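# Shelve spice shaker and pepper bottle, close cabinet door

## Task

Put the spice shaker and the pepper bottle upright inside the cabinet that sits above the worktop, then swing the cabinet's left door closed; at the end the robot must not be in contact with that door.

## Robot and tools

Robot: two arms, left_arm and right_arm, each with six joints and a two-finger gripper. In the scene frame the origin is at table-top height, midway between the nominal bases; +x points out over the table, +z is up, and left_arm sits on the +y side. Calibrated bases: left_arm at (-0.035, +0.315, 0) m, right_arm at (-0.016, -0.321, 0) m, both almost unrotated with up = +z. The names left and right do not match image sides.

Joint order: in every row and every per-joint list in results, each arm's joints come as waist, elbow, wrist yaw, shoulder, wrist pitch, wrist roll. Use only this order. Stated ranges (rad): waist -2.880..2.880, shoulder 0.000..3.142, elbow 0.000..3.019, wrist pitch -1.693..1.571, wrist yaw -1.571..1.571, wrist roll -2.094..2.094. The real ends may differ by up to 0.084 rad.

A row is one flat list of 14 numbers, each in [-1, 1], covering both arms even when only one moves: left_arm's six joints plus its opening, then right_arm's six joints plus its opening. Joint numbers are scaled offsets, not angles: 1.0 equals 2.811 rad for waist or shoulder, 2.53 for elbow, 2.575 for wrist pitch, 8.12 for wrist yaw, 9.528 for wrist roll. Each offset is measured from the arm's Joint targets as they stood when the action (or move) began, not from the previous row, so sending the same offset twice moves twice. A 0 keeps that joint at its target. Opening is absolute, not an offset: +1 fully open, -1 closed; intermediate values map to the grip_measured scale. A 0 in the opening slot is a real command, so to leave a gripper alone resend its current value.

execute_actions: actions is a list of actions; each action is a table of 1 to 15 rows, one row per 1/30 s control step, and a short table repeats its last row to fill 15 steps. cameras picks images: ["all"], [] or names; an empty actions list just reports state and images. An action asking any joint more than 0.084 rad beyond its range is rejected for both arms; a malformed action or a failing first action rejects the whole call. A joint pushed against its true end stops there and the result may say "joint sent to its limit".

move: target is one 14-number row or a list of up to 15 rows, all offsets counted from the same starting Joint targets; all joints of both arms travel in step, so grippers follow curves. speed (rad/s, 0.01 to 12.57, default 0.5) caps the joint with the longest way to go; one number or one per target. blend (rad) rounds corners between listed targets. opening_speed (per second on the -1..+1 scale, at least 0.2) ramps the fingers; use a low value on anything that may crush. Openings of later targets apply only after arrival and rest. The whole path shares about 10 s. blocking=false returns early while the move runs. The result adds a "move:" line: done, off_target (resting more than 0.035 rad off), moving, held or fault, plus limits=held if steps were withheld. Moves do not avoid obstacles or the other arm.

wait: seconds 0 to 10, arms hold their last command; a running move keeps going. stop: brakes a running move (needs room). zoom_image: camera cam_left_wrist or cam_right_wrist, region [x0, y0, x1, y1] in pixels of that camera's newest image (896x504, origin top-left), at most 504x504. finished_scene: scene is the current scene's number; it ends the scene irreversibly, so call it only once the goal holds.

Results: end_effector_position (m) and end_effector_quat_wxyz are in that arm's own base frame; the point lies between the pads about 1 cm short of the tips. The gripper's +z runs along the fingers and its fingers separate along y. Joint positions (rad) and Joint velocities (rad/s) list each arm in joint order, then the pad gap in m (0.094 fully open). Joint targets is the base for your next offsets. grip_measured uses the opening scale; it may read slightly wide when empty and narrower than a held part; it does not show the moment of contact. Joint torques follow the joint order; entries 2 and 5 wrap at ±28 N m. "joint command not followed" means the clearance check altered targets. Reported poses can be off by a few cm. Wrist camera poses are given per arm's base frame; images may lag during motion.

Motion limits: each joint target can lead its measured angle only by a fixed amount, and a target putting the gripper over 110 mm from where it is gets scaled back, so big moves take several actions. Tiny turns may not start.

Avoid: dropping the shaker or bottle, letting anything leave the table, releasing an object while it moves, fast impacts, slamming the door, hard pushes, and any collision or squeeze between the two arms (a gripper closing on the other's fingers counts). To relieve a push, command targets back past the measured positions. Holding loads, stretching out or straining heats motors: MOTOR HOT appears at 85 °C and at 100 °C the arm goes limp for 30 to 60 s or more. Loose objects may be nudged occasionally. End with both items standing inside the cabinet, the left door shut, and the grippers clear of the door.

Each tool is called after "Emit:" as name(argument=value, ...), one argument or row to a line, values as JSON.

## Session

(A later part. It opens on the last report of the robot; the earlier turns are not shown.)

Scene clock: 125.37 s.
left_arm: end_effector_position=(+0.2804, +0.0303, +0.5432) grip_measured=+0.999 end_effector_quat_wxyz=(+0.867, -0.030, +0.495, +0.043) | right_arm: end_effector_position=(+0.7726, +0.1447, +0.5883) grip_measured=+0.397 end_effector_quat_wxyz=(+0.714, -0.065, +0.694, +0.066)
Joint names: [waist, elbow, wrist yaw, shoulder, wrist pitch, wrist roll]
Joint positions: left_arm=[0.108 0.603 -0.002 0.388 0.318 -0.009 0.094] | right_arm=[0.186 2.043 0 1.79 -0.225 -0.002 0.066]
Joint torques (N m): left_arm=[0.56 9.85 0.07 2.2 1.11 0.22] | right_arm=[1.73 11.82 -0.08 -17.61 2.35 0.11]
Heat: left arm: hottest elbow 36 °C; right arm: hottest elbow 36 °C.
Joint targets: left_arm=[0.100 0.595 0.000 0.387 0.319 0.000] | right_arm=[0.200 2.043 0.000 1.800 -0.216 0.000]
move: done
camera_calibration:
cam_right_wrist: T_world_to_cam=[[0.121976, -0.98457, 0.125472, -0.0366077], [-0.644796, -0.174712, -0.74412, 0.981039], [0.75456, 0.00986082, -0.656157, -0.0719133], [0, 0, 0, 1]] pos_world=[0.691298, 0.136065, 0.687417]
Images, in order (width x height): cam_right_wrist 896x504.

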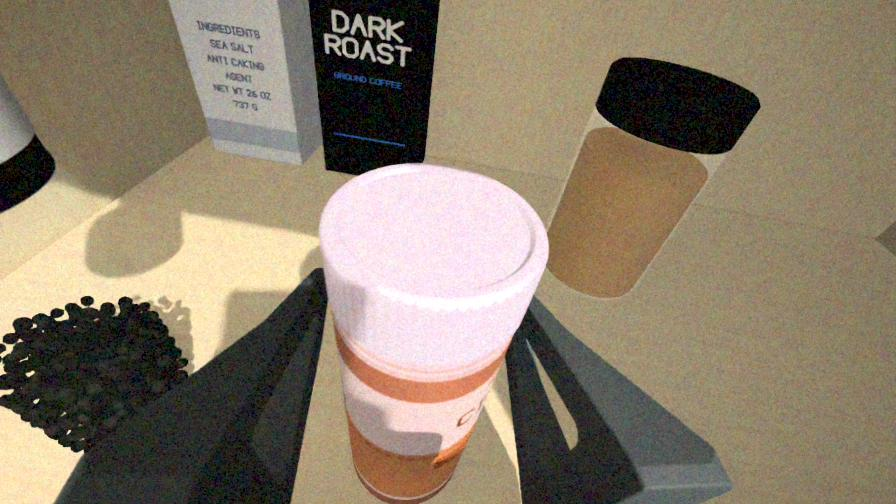

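Emit:
move(
  target=[
    [0,0,0,0,0,0,1,0,0,0,-0.016,0,0,0.4],
    [0,0,0,0,0,0,1,0,-0.1138,0,-0.1032,0.0101,0,0.4],
    [0,0,0,0,0,0,1,0,-0.2186,0,-0.1957,0.012,0,0.4],
  ],
  speed=[0.1,0.25,0.4],
  blend=[0,0.1,0],
  cameras=["cam_right_wrist"],
)

Scene clock: 129.83 s.
left_arm: end_effector_position=(+0.2804, +0.0303, +0.5432) grip_measured=+0.999 end_effector_quat_wxyz=(+0.867, -0.030, +0.495, +0.043) | right_arm: end_effector_position=(+0.5772, +0.1080, +0.6087) grip_measured=+0.397 end_effector_quat_wxyz=(+0.716, -0.065, +0.692, +0.066)
Joint names: [waist, elbow, wrist yaw, shoulder, wrist pitch, wrist roll]
Joint positions: left_arm=[0.108 0.603 -0.002 0.388 0.318 -0.009 0.094] | right_arm=[0.186 1.493 0 1.258 -0.202 -0.002 0.066]
Joint torques (N m): left_arm=[0.62 9.88 0.08 2.2 1.13 0.21] | right_arm=[0.97 11.56 -0.02 -10.64 2.58 0.11]
Heat: left arm: hottest elbow 36 °C; right arm: hottest elbow 36 °C.
Joint targets: left_arm=[0.100 0.595 0.000 0.387 0.319 0.000] | right_arm=[0.200 1.490 0.000 1.250 -0.185 0.000]
move: done
camera_calibration:
cam_right_wrist: T_world_to_cam=[[0.121441, -0.984671, 0.125202, -0.0510133], [-0.641738, -0.174116, -0.746898, 0.863696], [0.757248, 0.0103575, -0.653045, 0.0858041], [0, 0, 0, 1]] pos_world=[0.495486, 0.099263, 0.707514]
Images, in order (width x height): cam_right_wrist 896x504.

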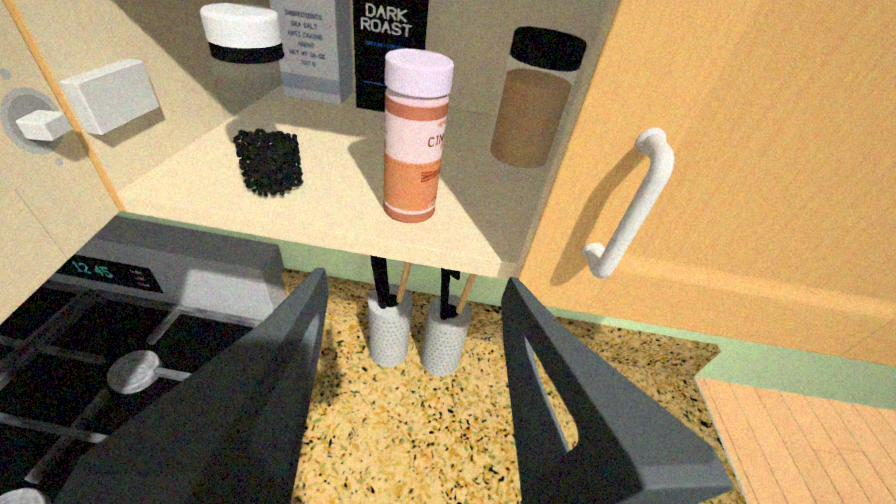

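Emit:
move(
  target=[
    [0,0,0,0,0,0,-0.9,-0.0711,-0.0988,0,-0.1459,-0.0777,0,0.4],
    [-0.1875,0.236,0,0.2067,-0.2109,0,-0.9,-0.2846,-0.0988,0,-0.1459,-0.0777,0,-0.9],
  ],
  speed=[0.6,0.7],
  cameras=["all"],
)

Scene clock: 133.77 s.
left_arm: end_effector_position=(+0.4406, -0.1979, +0.5365) grip_measured=-0.897 end_effector_quat_wxyz=(+0.677, +0.148, +0.706, -0.148) | right_arm: end_effector_position=(+0.3454, -0.2309, +0.6148) grip_measured=-0.896 end_effector_quat_wxyz=(+0.686, +0.202, +0.667, -0.209)
Joint names: [waist, elbow, wrist yaw, shoulder, wrist pitch, wrist roll]
Joint positions: left_arm=[-0.421 1.137 0 0.962 -0.215 -0.008 0.005] | right_arm=[-0.588 1.243 0.001 0.837 -0.378 -0.002 0.005]
Joint torques (N m): left_arm=[0.73 16.05 0 -3.78 1.14 0.21] | right_arm=[-1.08 11.14 -0.07 -2.84 1.59 0.11]
Heat: left arm: hottest elbow 37 °C; right arm: hottest elbow 35 °C.
Joint targets: left_arm=[-0.427 1.192 0.000 0.968 -0.225 0.000] | right_arm=[-0.600 1.240 0.000 0.840 -0.385 0.000]
move: off_target (left_arm); left_arm: the elbow is farthest, 0.055 rad from its target
camera_calibration:
cam_left_wrist: T_world_to_cam=[[-0.465111, -0.870783, 0.159403, -0.067921], [-0.671888, 0.229997, -0.704037, 0.740215], [0.576401, -0.434556, -0.692043, 0.156305], [0, 0, 0, 1]] pos_world=[0.375656, -0.161468, 0.640135]
cam_right_wrist: T_world_to_cam=[[-0.601208, -0.78917, 0.125538, -0.0627381], [-0.583782, 0.326486, -0.743374, 0.753845], [0.545662, -0.520209, -0.656989, 0.22185], [0, 0, 0, 1]] pos_world=[0.281308, -0.180222, 0.714018]

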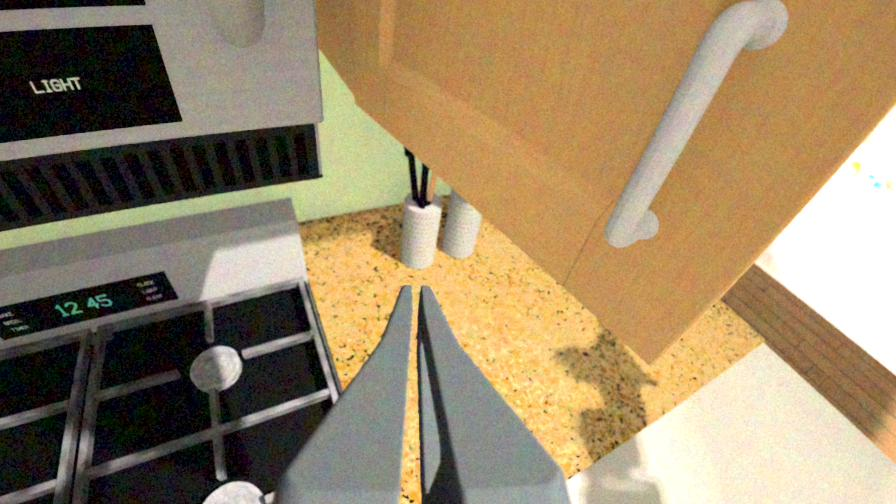

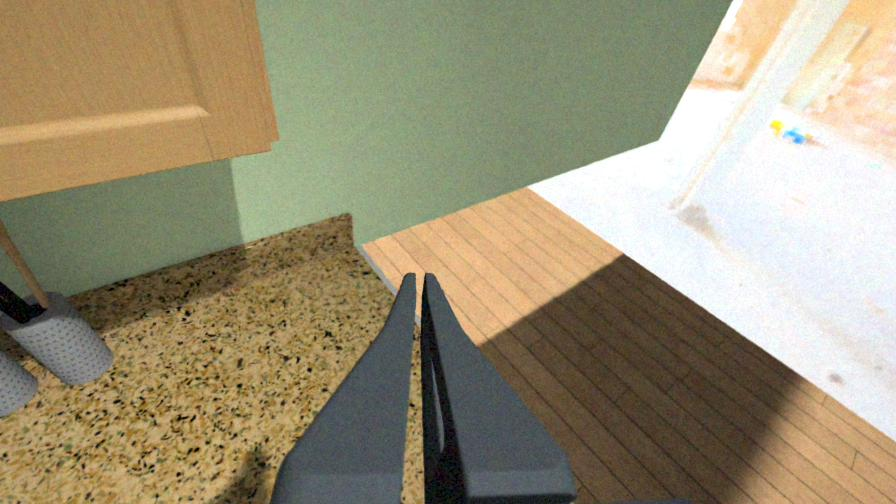

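Emit:
move(
  target=[
    [0,0.0237,0,0,0,0,-0.9,0,0,0,0,0,0,-0.9],
    [-0.0235,0.0767,0,0.0719,0.026,0,-0.9,0,0,0,0,0,0,-0.9],
    [-0.0651,0.1455,0,0.143,0.0357,0,-0.9,0,0,0,0,0,0,-0.9],
    [-0.0736,0.266,0,0.2408,0.0245,0,-0.9,0,0,0,0,0,0,-0.9],
  ],
  speed=[0.2,0.25,0.25,0.25],
  blend=0.08,
  cameras=["all"],
)

Scene clock: 137.77 s.
left_arm: end_effector_position=(+0.5883, -0.4245, +0.5918) grip_measured=-0.898 end_effector_quat_wxyz=(+0.687, +0.210, +0.659, -0.224) | right_arm: end_effector_position=(+0.3454, -0.2309, +0.6148) grip_measured=-0.897 end_effector_quat_wxyz=(+0.686, +0.202, +0.667, -0.209)
Joint names: [waist, elbow, wrist yaw, shoulder, wrist pitch, wrist roll]
Joint positions: left_arm=[-0.625 1.81 -0.001 1.612 -0.155 -0.007 0.005] | right_arm=[-0.588 1.243 0.001 0.837 -0.378 -0.002 0.005]
Joint torques (N m): left_arm=[0.44 16.03 0.05 -10.52 1.22 0.2] | right_arm=[-0.67 11.17 -0.02 -2.67 1.65 0.15]
Heat: left arm: hottest elbow 38 °C; right arm: hottest elbow 35 °C.
Joint targets: left_arm=[-0.634 1.865 0.000 1.645 -0.162 0.000] | right_arm=[-0.600 1.240 0.000 0.840 -0.385 0.000]
move: off_target (left_arm); blend cut to 0.03 rad at target 1; left_arm: the elbow is farthest, 0.055 rad from its target
camera_calibration:
cam_left_wrist: T_world_to_cam=[[-0.641533, -0.752016, 0.151354, -0.0464151], [-0.561381, 0.325798, -0.760728, 0.939853], [0.522769, -0.572999, -0.631177, -0.052294], [0, 0, 0, 1]] pos_world=[0.525176, -0.371071, 0.688991]
cam_right_wrist: T_world_to_cam=[[-0.601208, -0.78917, 0.125538, -0.0627381], [-0.583782, 0.326486, -0.743374, 0.753845], [0.545662, -0.520209, -0.656989, 0.22185], [0, 0, 0, 1]] pos_world=[0.281308, -0.180222, 0.714018]

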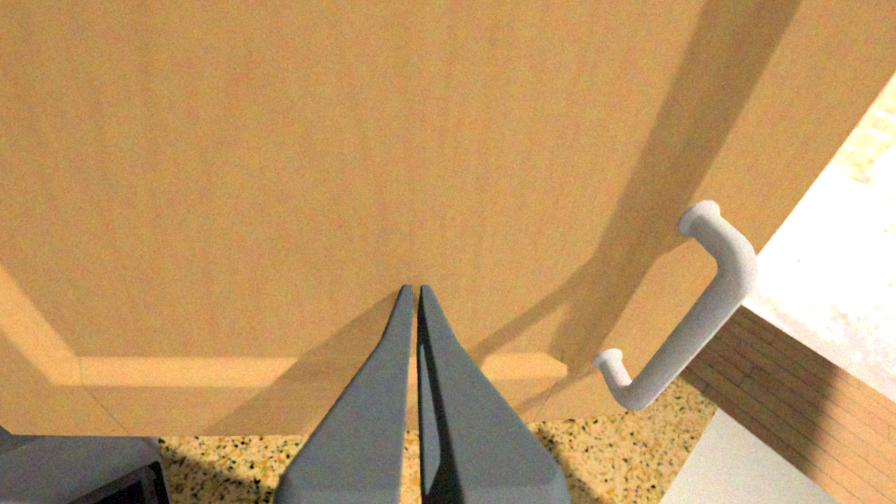

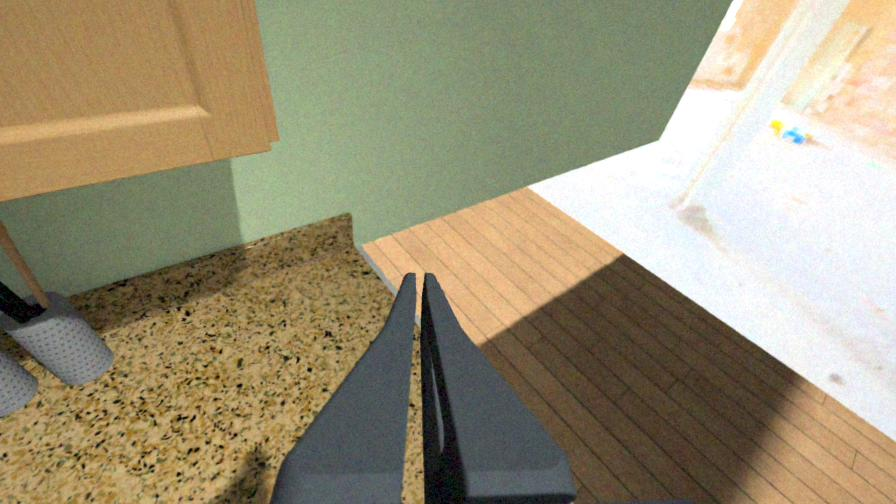

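Emit:
move(
  target=[
    [0.0085,0.0988,0,0.0765,-0.0233,0,-0.9,0,0,0,0,0,0,-0.9],
    [0.0121,0.1324,0,0.0971,-0.035,0,-0.9,0,0,0,0,0,0,-0.9],
  ],
  speed=[0.25,0.15],
  blend=0.05,
  cameras=["all"],
)

Scene clock: 140.03 s.
left_arm: end_effector_position=(+0.6703, -0.4672, +0.5749) grip_measured=-0.898 end_effector_quat_wxyz=(+0.681, +0.207, +0.668, -0.216) | right_arm: end_effector_position=(+0.3454, -0.2309, +0.6148) grip_measured=-0.897 end_effector_quat_wxyz=(+0.686, +0.202, +0.667, -0.209)
Joint names: [waist, elbow, wrist yaw, shoulder, wrist pitch, wrist roll]
Joint positions: left_arm=[-0.608 2.145 -0.001 1.881 -0.242 -0.007 0.005] | right_arm=[-0.588 1.243 0.001 0.837 -0.378 -0.002 0.005]
Joint torques (N m): left_arm=[1.9 15.88 0.04 -13.68 1.28 0.19] | right_arm=[-1.49 11.21 -0.07 -2.32 1.4 0.15]
Heat: left arm: hottest elbow 38 °C; right arm: hottest elbow 35 °C.
Joint targets: left_arm=[-0.600 2.199 0.000 1.918 -0.252 0.000] | right_arm=[-0.600 1.240 0.000 0.840 -0.385 0.000]
move: off_target (left_arm); blend cut to 0.0425 rad at target 1; left_arm: the elbow is farthest, 0.055 rad from its target
camera_calibration:
cam_left_wrist: T_world_to_cam=[[-0.626689, -0.76409, 0.153059, -0.0399099], [-0.579992, 0.326166, -0.746475, 0.991295], [0.520451, -0.556581, -0.647571, -0.11158], [0, 0, 0, 1]] pos_world=[0.608005, -0.415925, 0.673829]
cam_right_wrist: T_world_to_cam=[[-0.601208, -0.78917, 0.125538, -0.0627381], [-0.583782, 0.326486, -0.743374, 0.753845], [0.545662, -0.520209, -0.656989, 0.22185], [0, 0, 0, 1]] pos_world=[0.281308, -0.180222, 0.714018]

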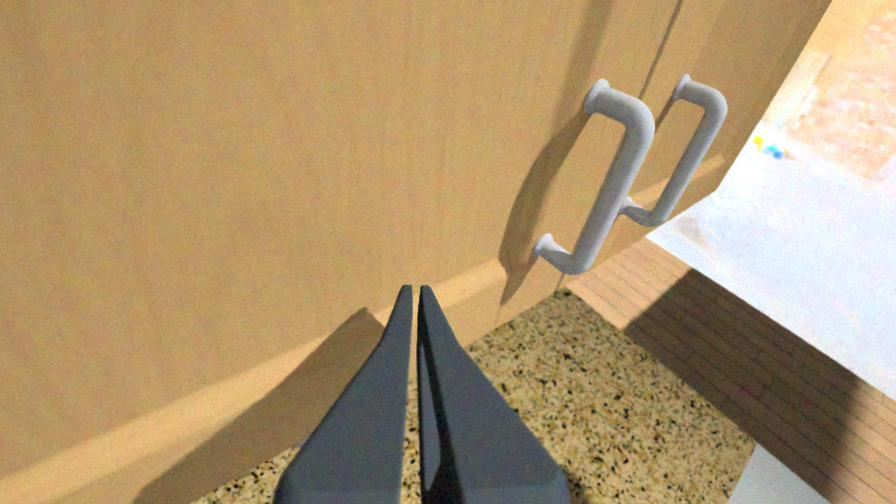

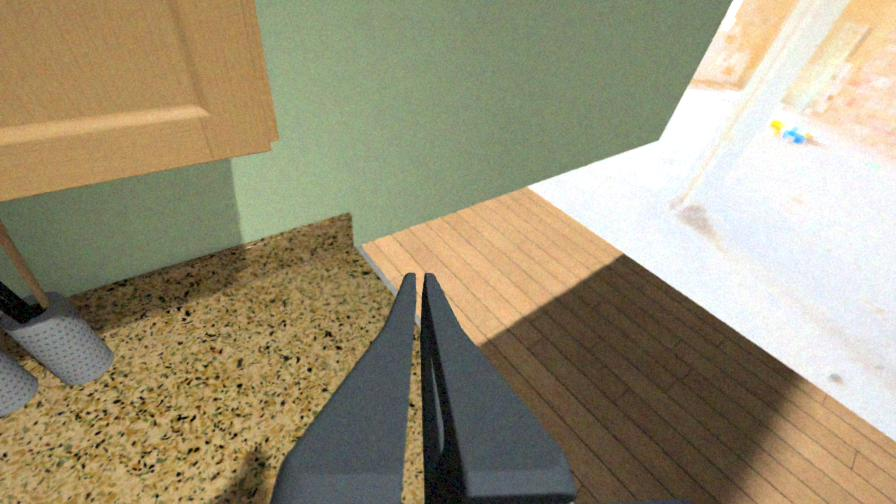

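Emit:
move(
  target=[0.0035,0.046,0,0.0245,-0.0248,0,-0.9,0,0,0,0,0,0,-0.9],
  speed=0.12,
  cameras=["cam_left_wrist"],
)

Scene clock: 141.63 s.
left_arm: end_effector_position=(+0.6839, -0.4720, +0.5775) grip_measured=-0.898 end_effector_quat_wxyz=(+0.674, +0.209, +0.675, -0.214) | right_arm: end_effector_position=(+0.3454, -0.2309, +0.6148) grip_measured=-0.897 end_effector_quat_wxyz=(+0.686, +0.202, +0.667, -0.209)
Joint names: [waist, elbow, wrist yaw, shoulder, wrist pitch, wrist roll]
Joint positions: left_arm=[-0.603 2.254 0.005 1.94 -0.314 -0.007 0.005] | right_arm=[-0.588 1.243 0.001 0.837 -0.378 -0.002 0.005]
Joint torques (N m): left_arm=[2.26 16.25 -0.17 -13.63 1.57 0.21] | right_arm=[-0.56 11.02 -0.05 -2.32 1.51 0.14]
Heat: left arm: hottest elbow 38 °C; right arm: hottest elbow 35 °C.
Joint targets: left_arm=[-0.590 2.316 0.000 1.987 -0.315 0.000] | right_arm=[-0.600 1.240 0.000 0.840 -0.385 0.000]
move: off_target (left_arm); left_arm: the elbow is farthest, 0.061 rad from its target
camera_calibration:
cam_left_wrist: T_world_to_cam=[[-0.624062, -0.765926, 0.154606, -0.0390899], [-0.59268, 0.335058, -0.732439, 1.00749], [0.509192, -0.54872, -0.663046, -0.0993911], [0, 0, 0, 1]] pos_world=[0.623331, -0.422044, 0.678065]
Images, in order (width x height): cam_left_wrist 896x504.

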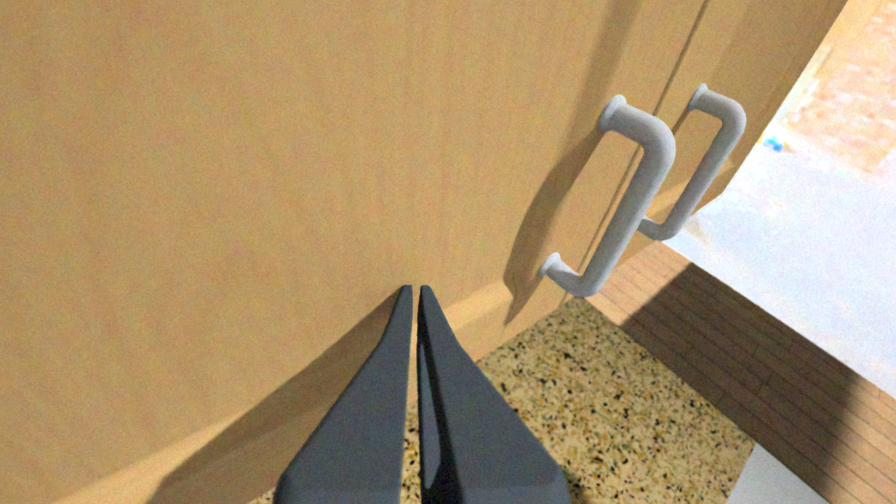

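Emit:
move(
  target=[0.002,0.02,0,0.0115,-0.008,0,-0.9,0.21,0.02,0,0,0.11,0,-0.9],
  speed=0.4,
  cameras=["all"],
)

Scene clock: 143.77 s.
left_arm: end_effector_position=(+0.6843, -0.4774, +0.5837) grip_measured=-0.898 end_effector_quat_wxyz=(+0.674, +0.212, +0.674, -0.217) | right_arm: end_effector_position=(+0.4055, -0.0093, +0.6773) grip_measured=-0.897 end_effector_quat_wxyz=(+0.801, +0.006, +0.599, -0.010)
Joint names: [waist, elbow, wrist yaw, shoulder, wrist pitch, wrist roll]
Joint positions: left_arm=[-0.606 2.304 0.011 1.961 -0.341 -0.007 0.005] | right_arm=[-0.022 1.243 0 0.837 -0.12 -0.002 0.005]
Joint torques (N m): left_arm=[3.08 16.27 -0.39 -12.81 1.78 0.18] | right_arm=[0.56 15.56 -0.04 -2.49 2.24 0.1]
Motor temperatures (°C): left_arm=[28 39 24 30 26 24 25] | right_arm=[23 35 26 28 27 23 25]
Heat: left arm: hottest elbow 39 °C; right arm: hottest elbow 35 °C.
Joint targets: left_arm=[-0.585 2.366 0.000 2.019 -0.336 0.000] | right_arm=[-0.009 1.291 0.000 0.840 -0.102 0.000]
move: off_target (left_arm, right_arm); left_arm: the elbow is farthest, 0.063 rad from its target; right_arm: the elbow is farthest, 0.048 rad from its target
camera_calibration:
cam_left_wrist: T_world_to_cam=[[-0.631421, -0.759875, 0.154585, -0.0359445], [-0.588843, 0.340146, -0.733188, 1.01435], [0.50455, -0.553977, -0.662223, -0.0981638], [0, 0, 0, 1]] pos_world=[0.624129, -0.426722, 0.684263]
cam_right_wrist: T_world_to_cam=[[-0.113408, -0.987925, 0.105559, -0.0457758], [-0.45587, -0.04266, -0.889023, 0.806436], [0.882792, -0.148944, -0.445527, 0.0689532], [0, 0, 0, 1]] pos_world=[0.301567, -0.000550297, 0.752493]

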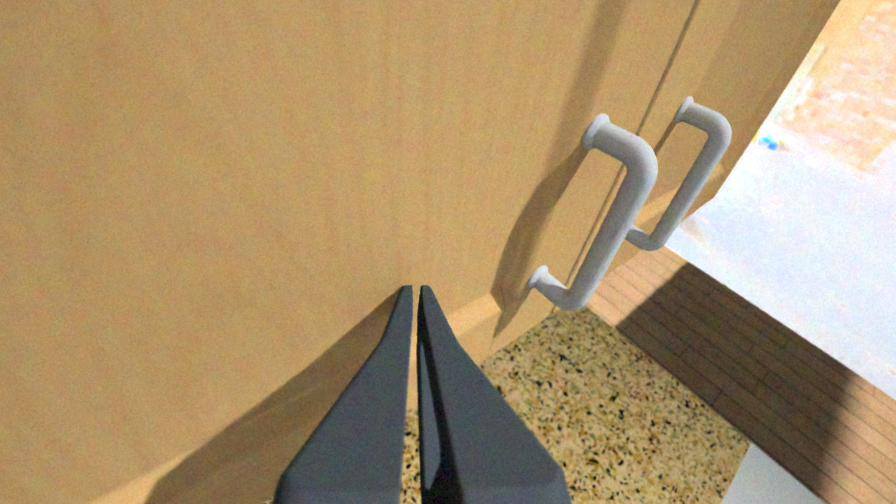

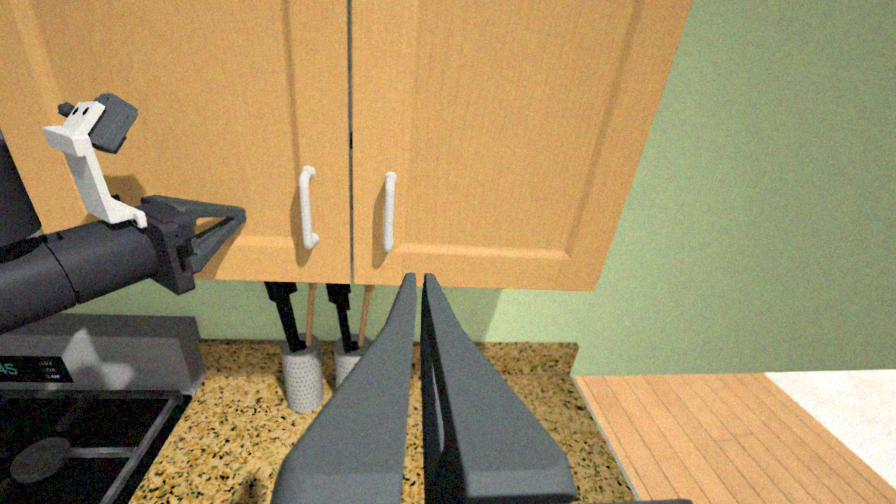

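Emit:
move(
  target=[
    [0,-0.01,0,-0.036,0.01,0,-0.9,0,0,0,0,0,0,-0.9],
    [0,-0.198,0,-0.1423,0.0676,0,-0.9,0,0,0,0,0,0,-0.9],
    [0.08,-0.42,0,-0.373,0.045,0,-0.9,0,0,0,0,0,0,-0.9],
  ],
  speed=[0.15,0.5,0.7],
  blend=[0,0.1,0],
  cameras=["all"],
)

Emit:
zoom_image(
  camera="cam_right_wrist",
  region=[200, 0, 600, 310],
)

Scene clock: 147.37 s.
left_arm: end_effector_position=(+0.4344, -0.1675, +0.6450) grip_measured=-0.898 end_effector_quat_wxyz=(+0.741, +0.118, +0.646, -0.140) | right_arm: end_effector_position=(+0.4055, -0.0093, +0.6774) grip_measured=-0.897 end_effector_quat_wxyz=(+0.801, +0.006, +0.599, -0.010)
Joint names: [waist, elbow, wrist yaw, shoulder, wrist pitch, wrist roll]
Joint positions: left_arm=[-0.367 1.316 0 0.967 -0.211 -0.007 0.005] | right_arm=[-0.022 1.243 0 0.837 -0.119 -0.002 0.005]
Joint torques (N m): left_arm=[1.79 9.59 -0.01 -3.55 1.13 0.19] | right_arm=[0.79 15.97 -0.03 -2.61 2.11 0.12]
Heat: left arm: hottest elbow 39 °C; right arm: hottest elbow 35 °C.
Joint targets: left_arm=[-0.359 1.304 0.000 0.971 -0.220 0.000] | right_arm=[-0.010 1.291 0.000 0.840 -0.102 0.000]
move: off_target (right_arm); right_arm: the elbow is farthest, 0.048 rad from its target
camera_calibration:
cam_left_wrist: T_world_to_cam=[[-0.442816, -0.885146, 0.142934, -0.0630641], [-0.556149, 0.146113, -0.818138, 0.814826], [0.703287, -0.441777, -0.556974, 0.104788], [0, 0, 0, 1]] pos_world=[0.351543, -0.128585, 0.734018]
cam_right_wrist: T_world_to_cam=[[-0.113442, -0.987926, 0.105514, -0.0457537], [-0.455548, -0.0426587, -0.889189, 0.806505], [0.882954, -0.148938, -0.445208, 0.0687973], [0, 0, 0, 1]] pos_world=[0.301466, -0.000550316, 0.752592]

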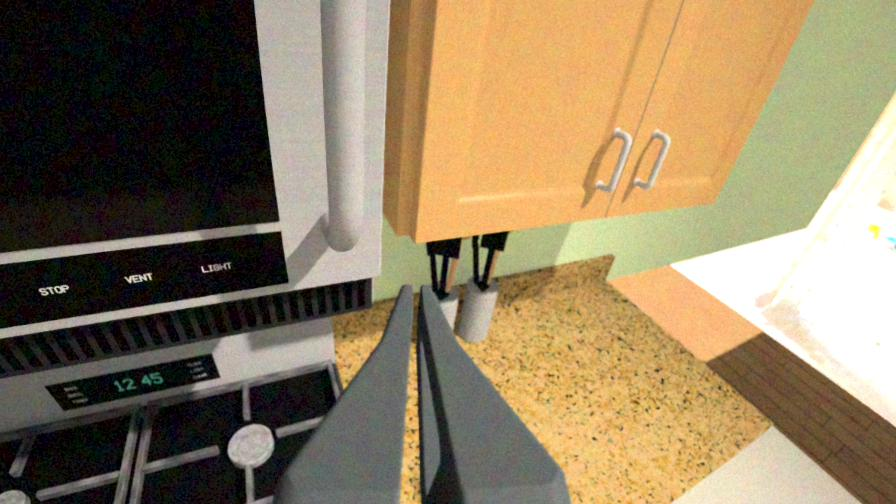

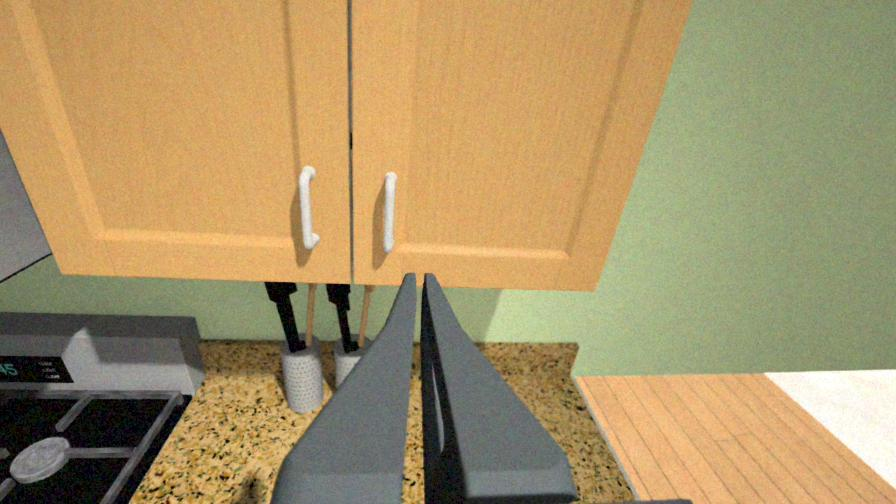

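Scaled by 1.260 from the camera's 896x504 image, which has a finer 1280x720 frame.

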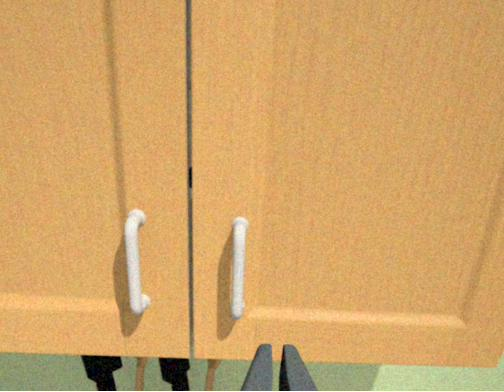

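Emit:
finished_scene(
  scene=1,
)

The scene is finished: the task was done.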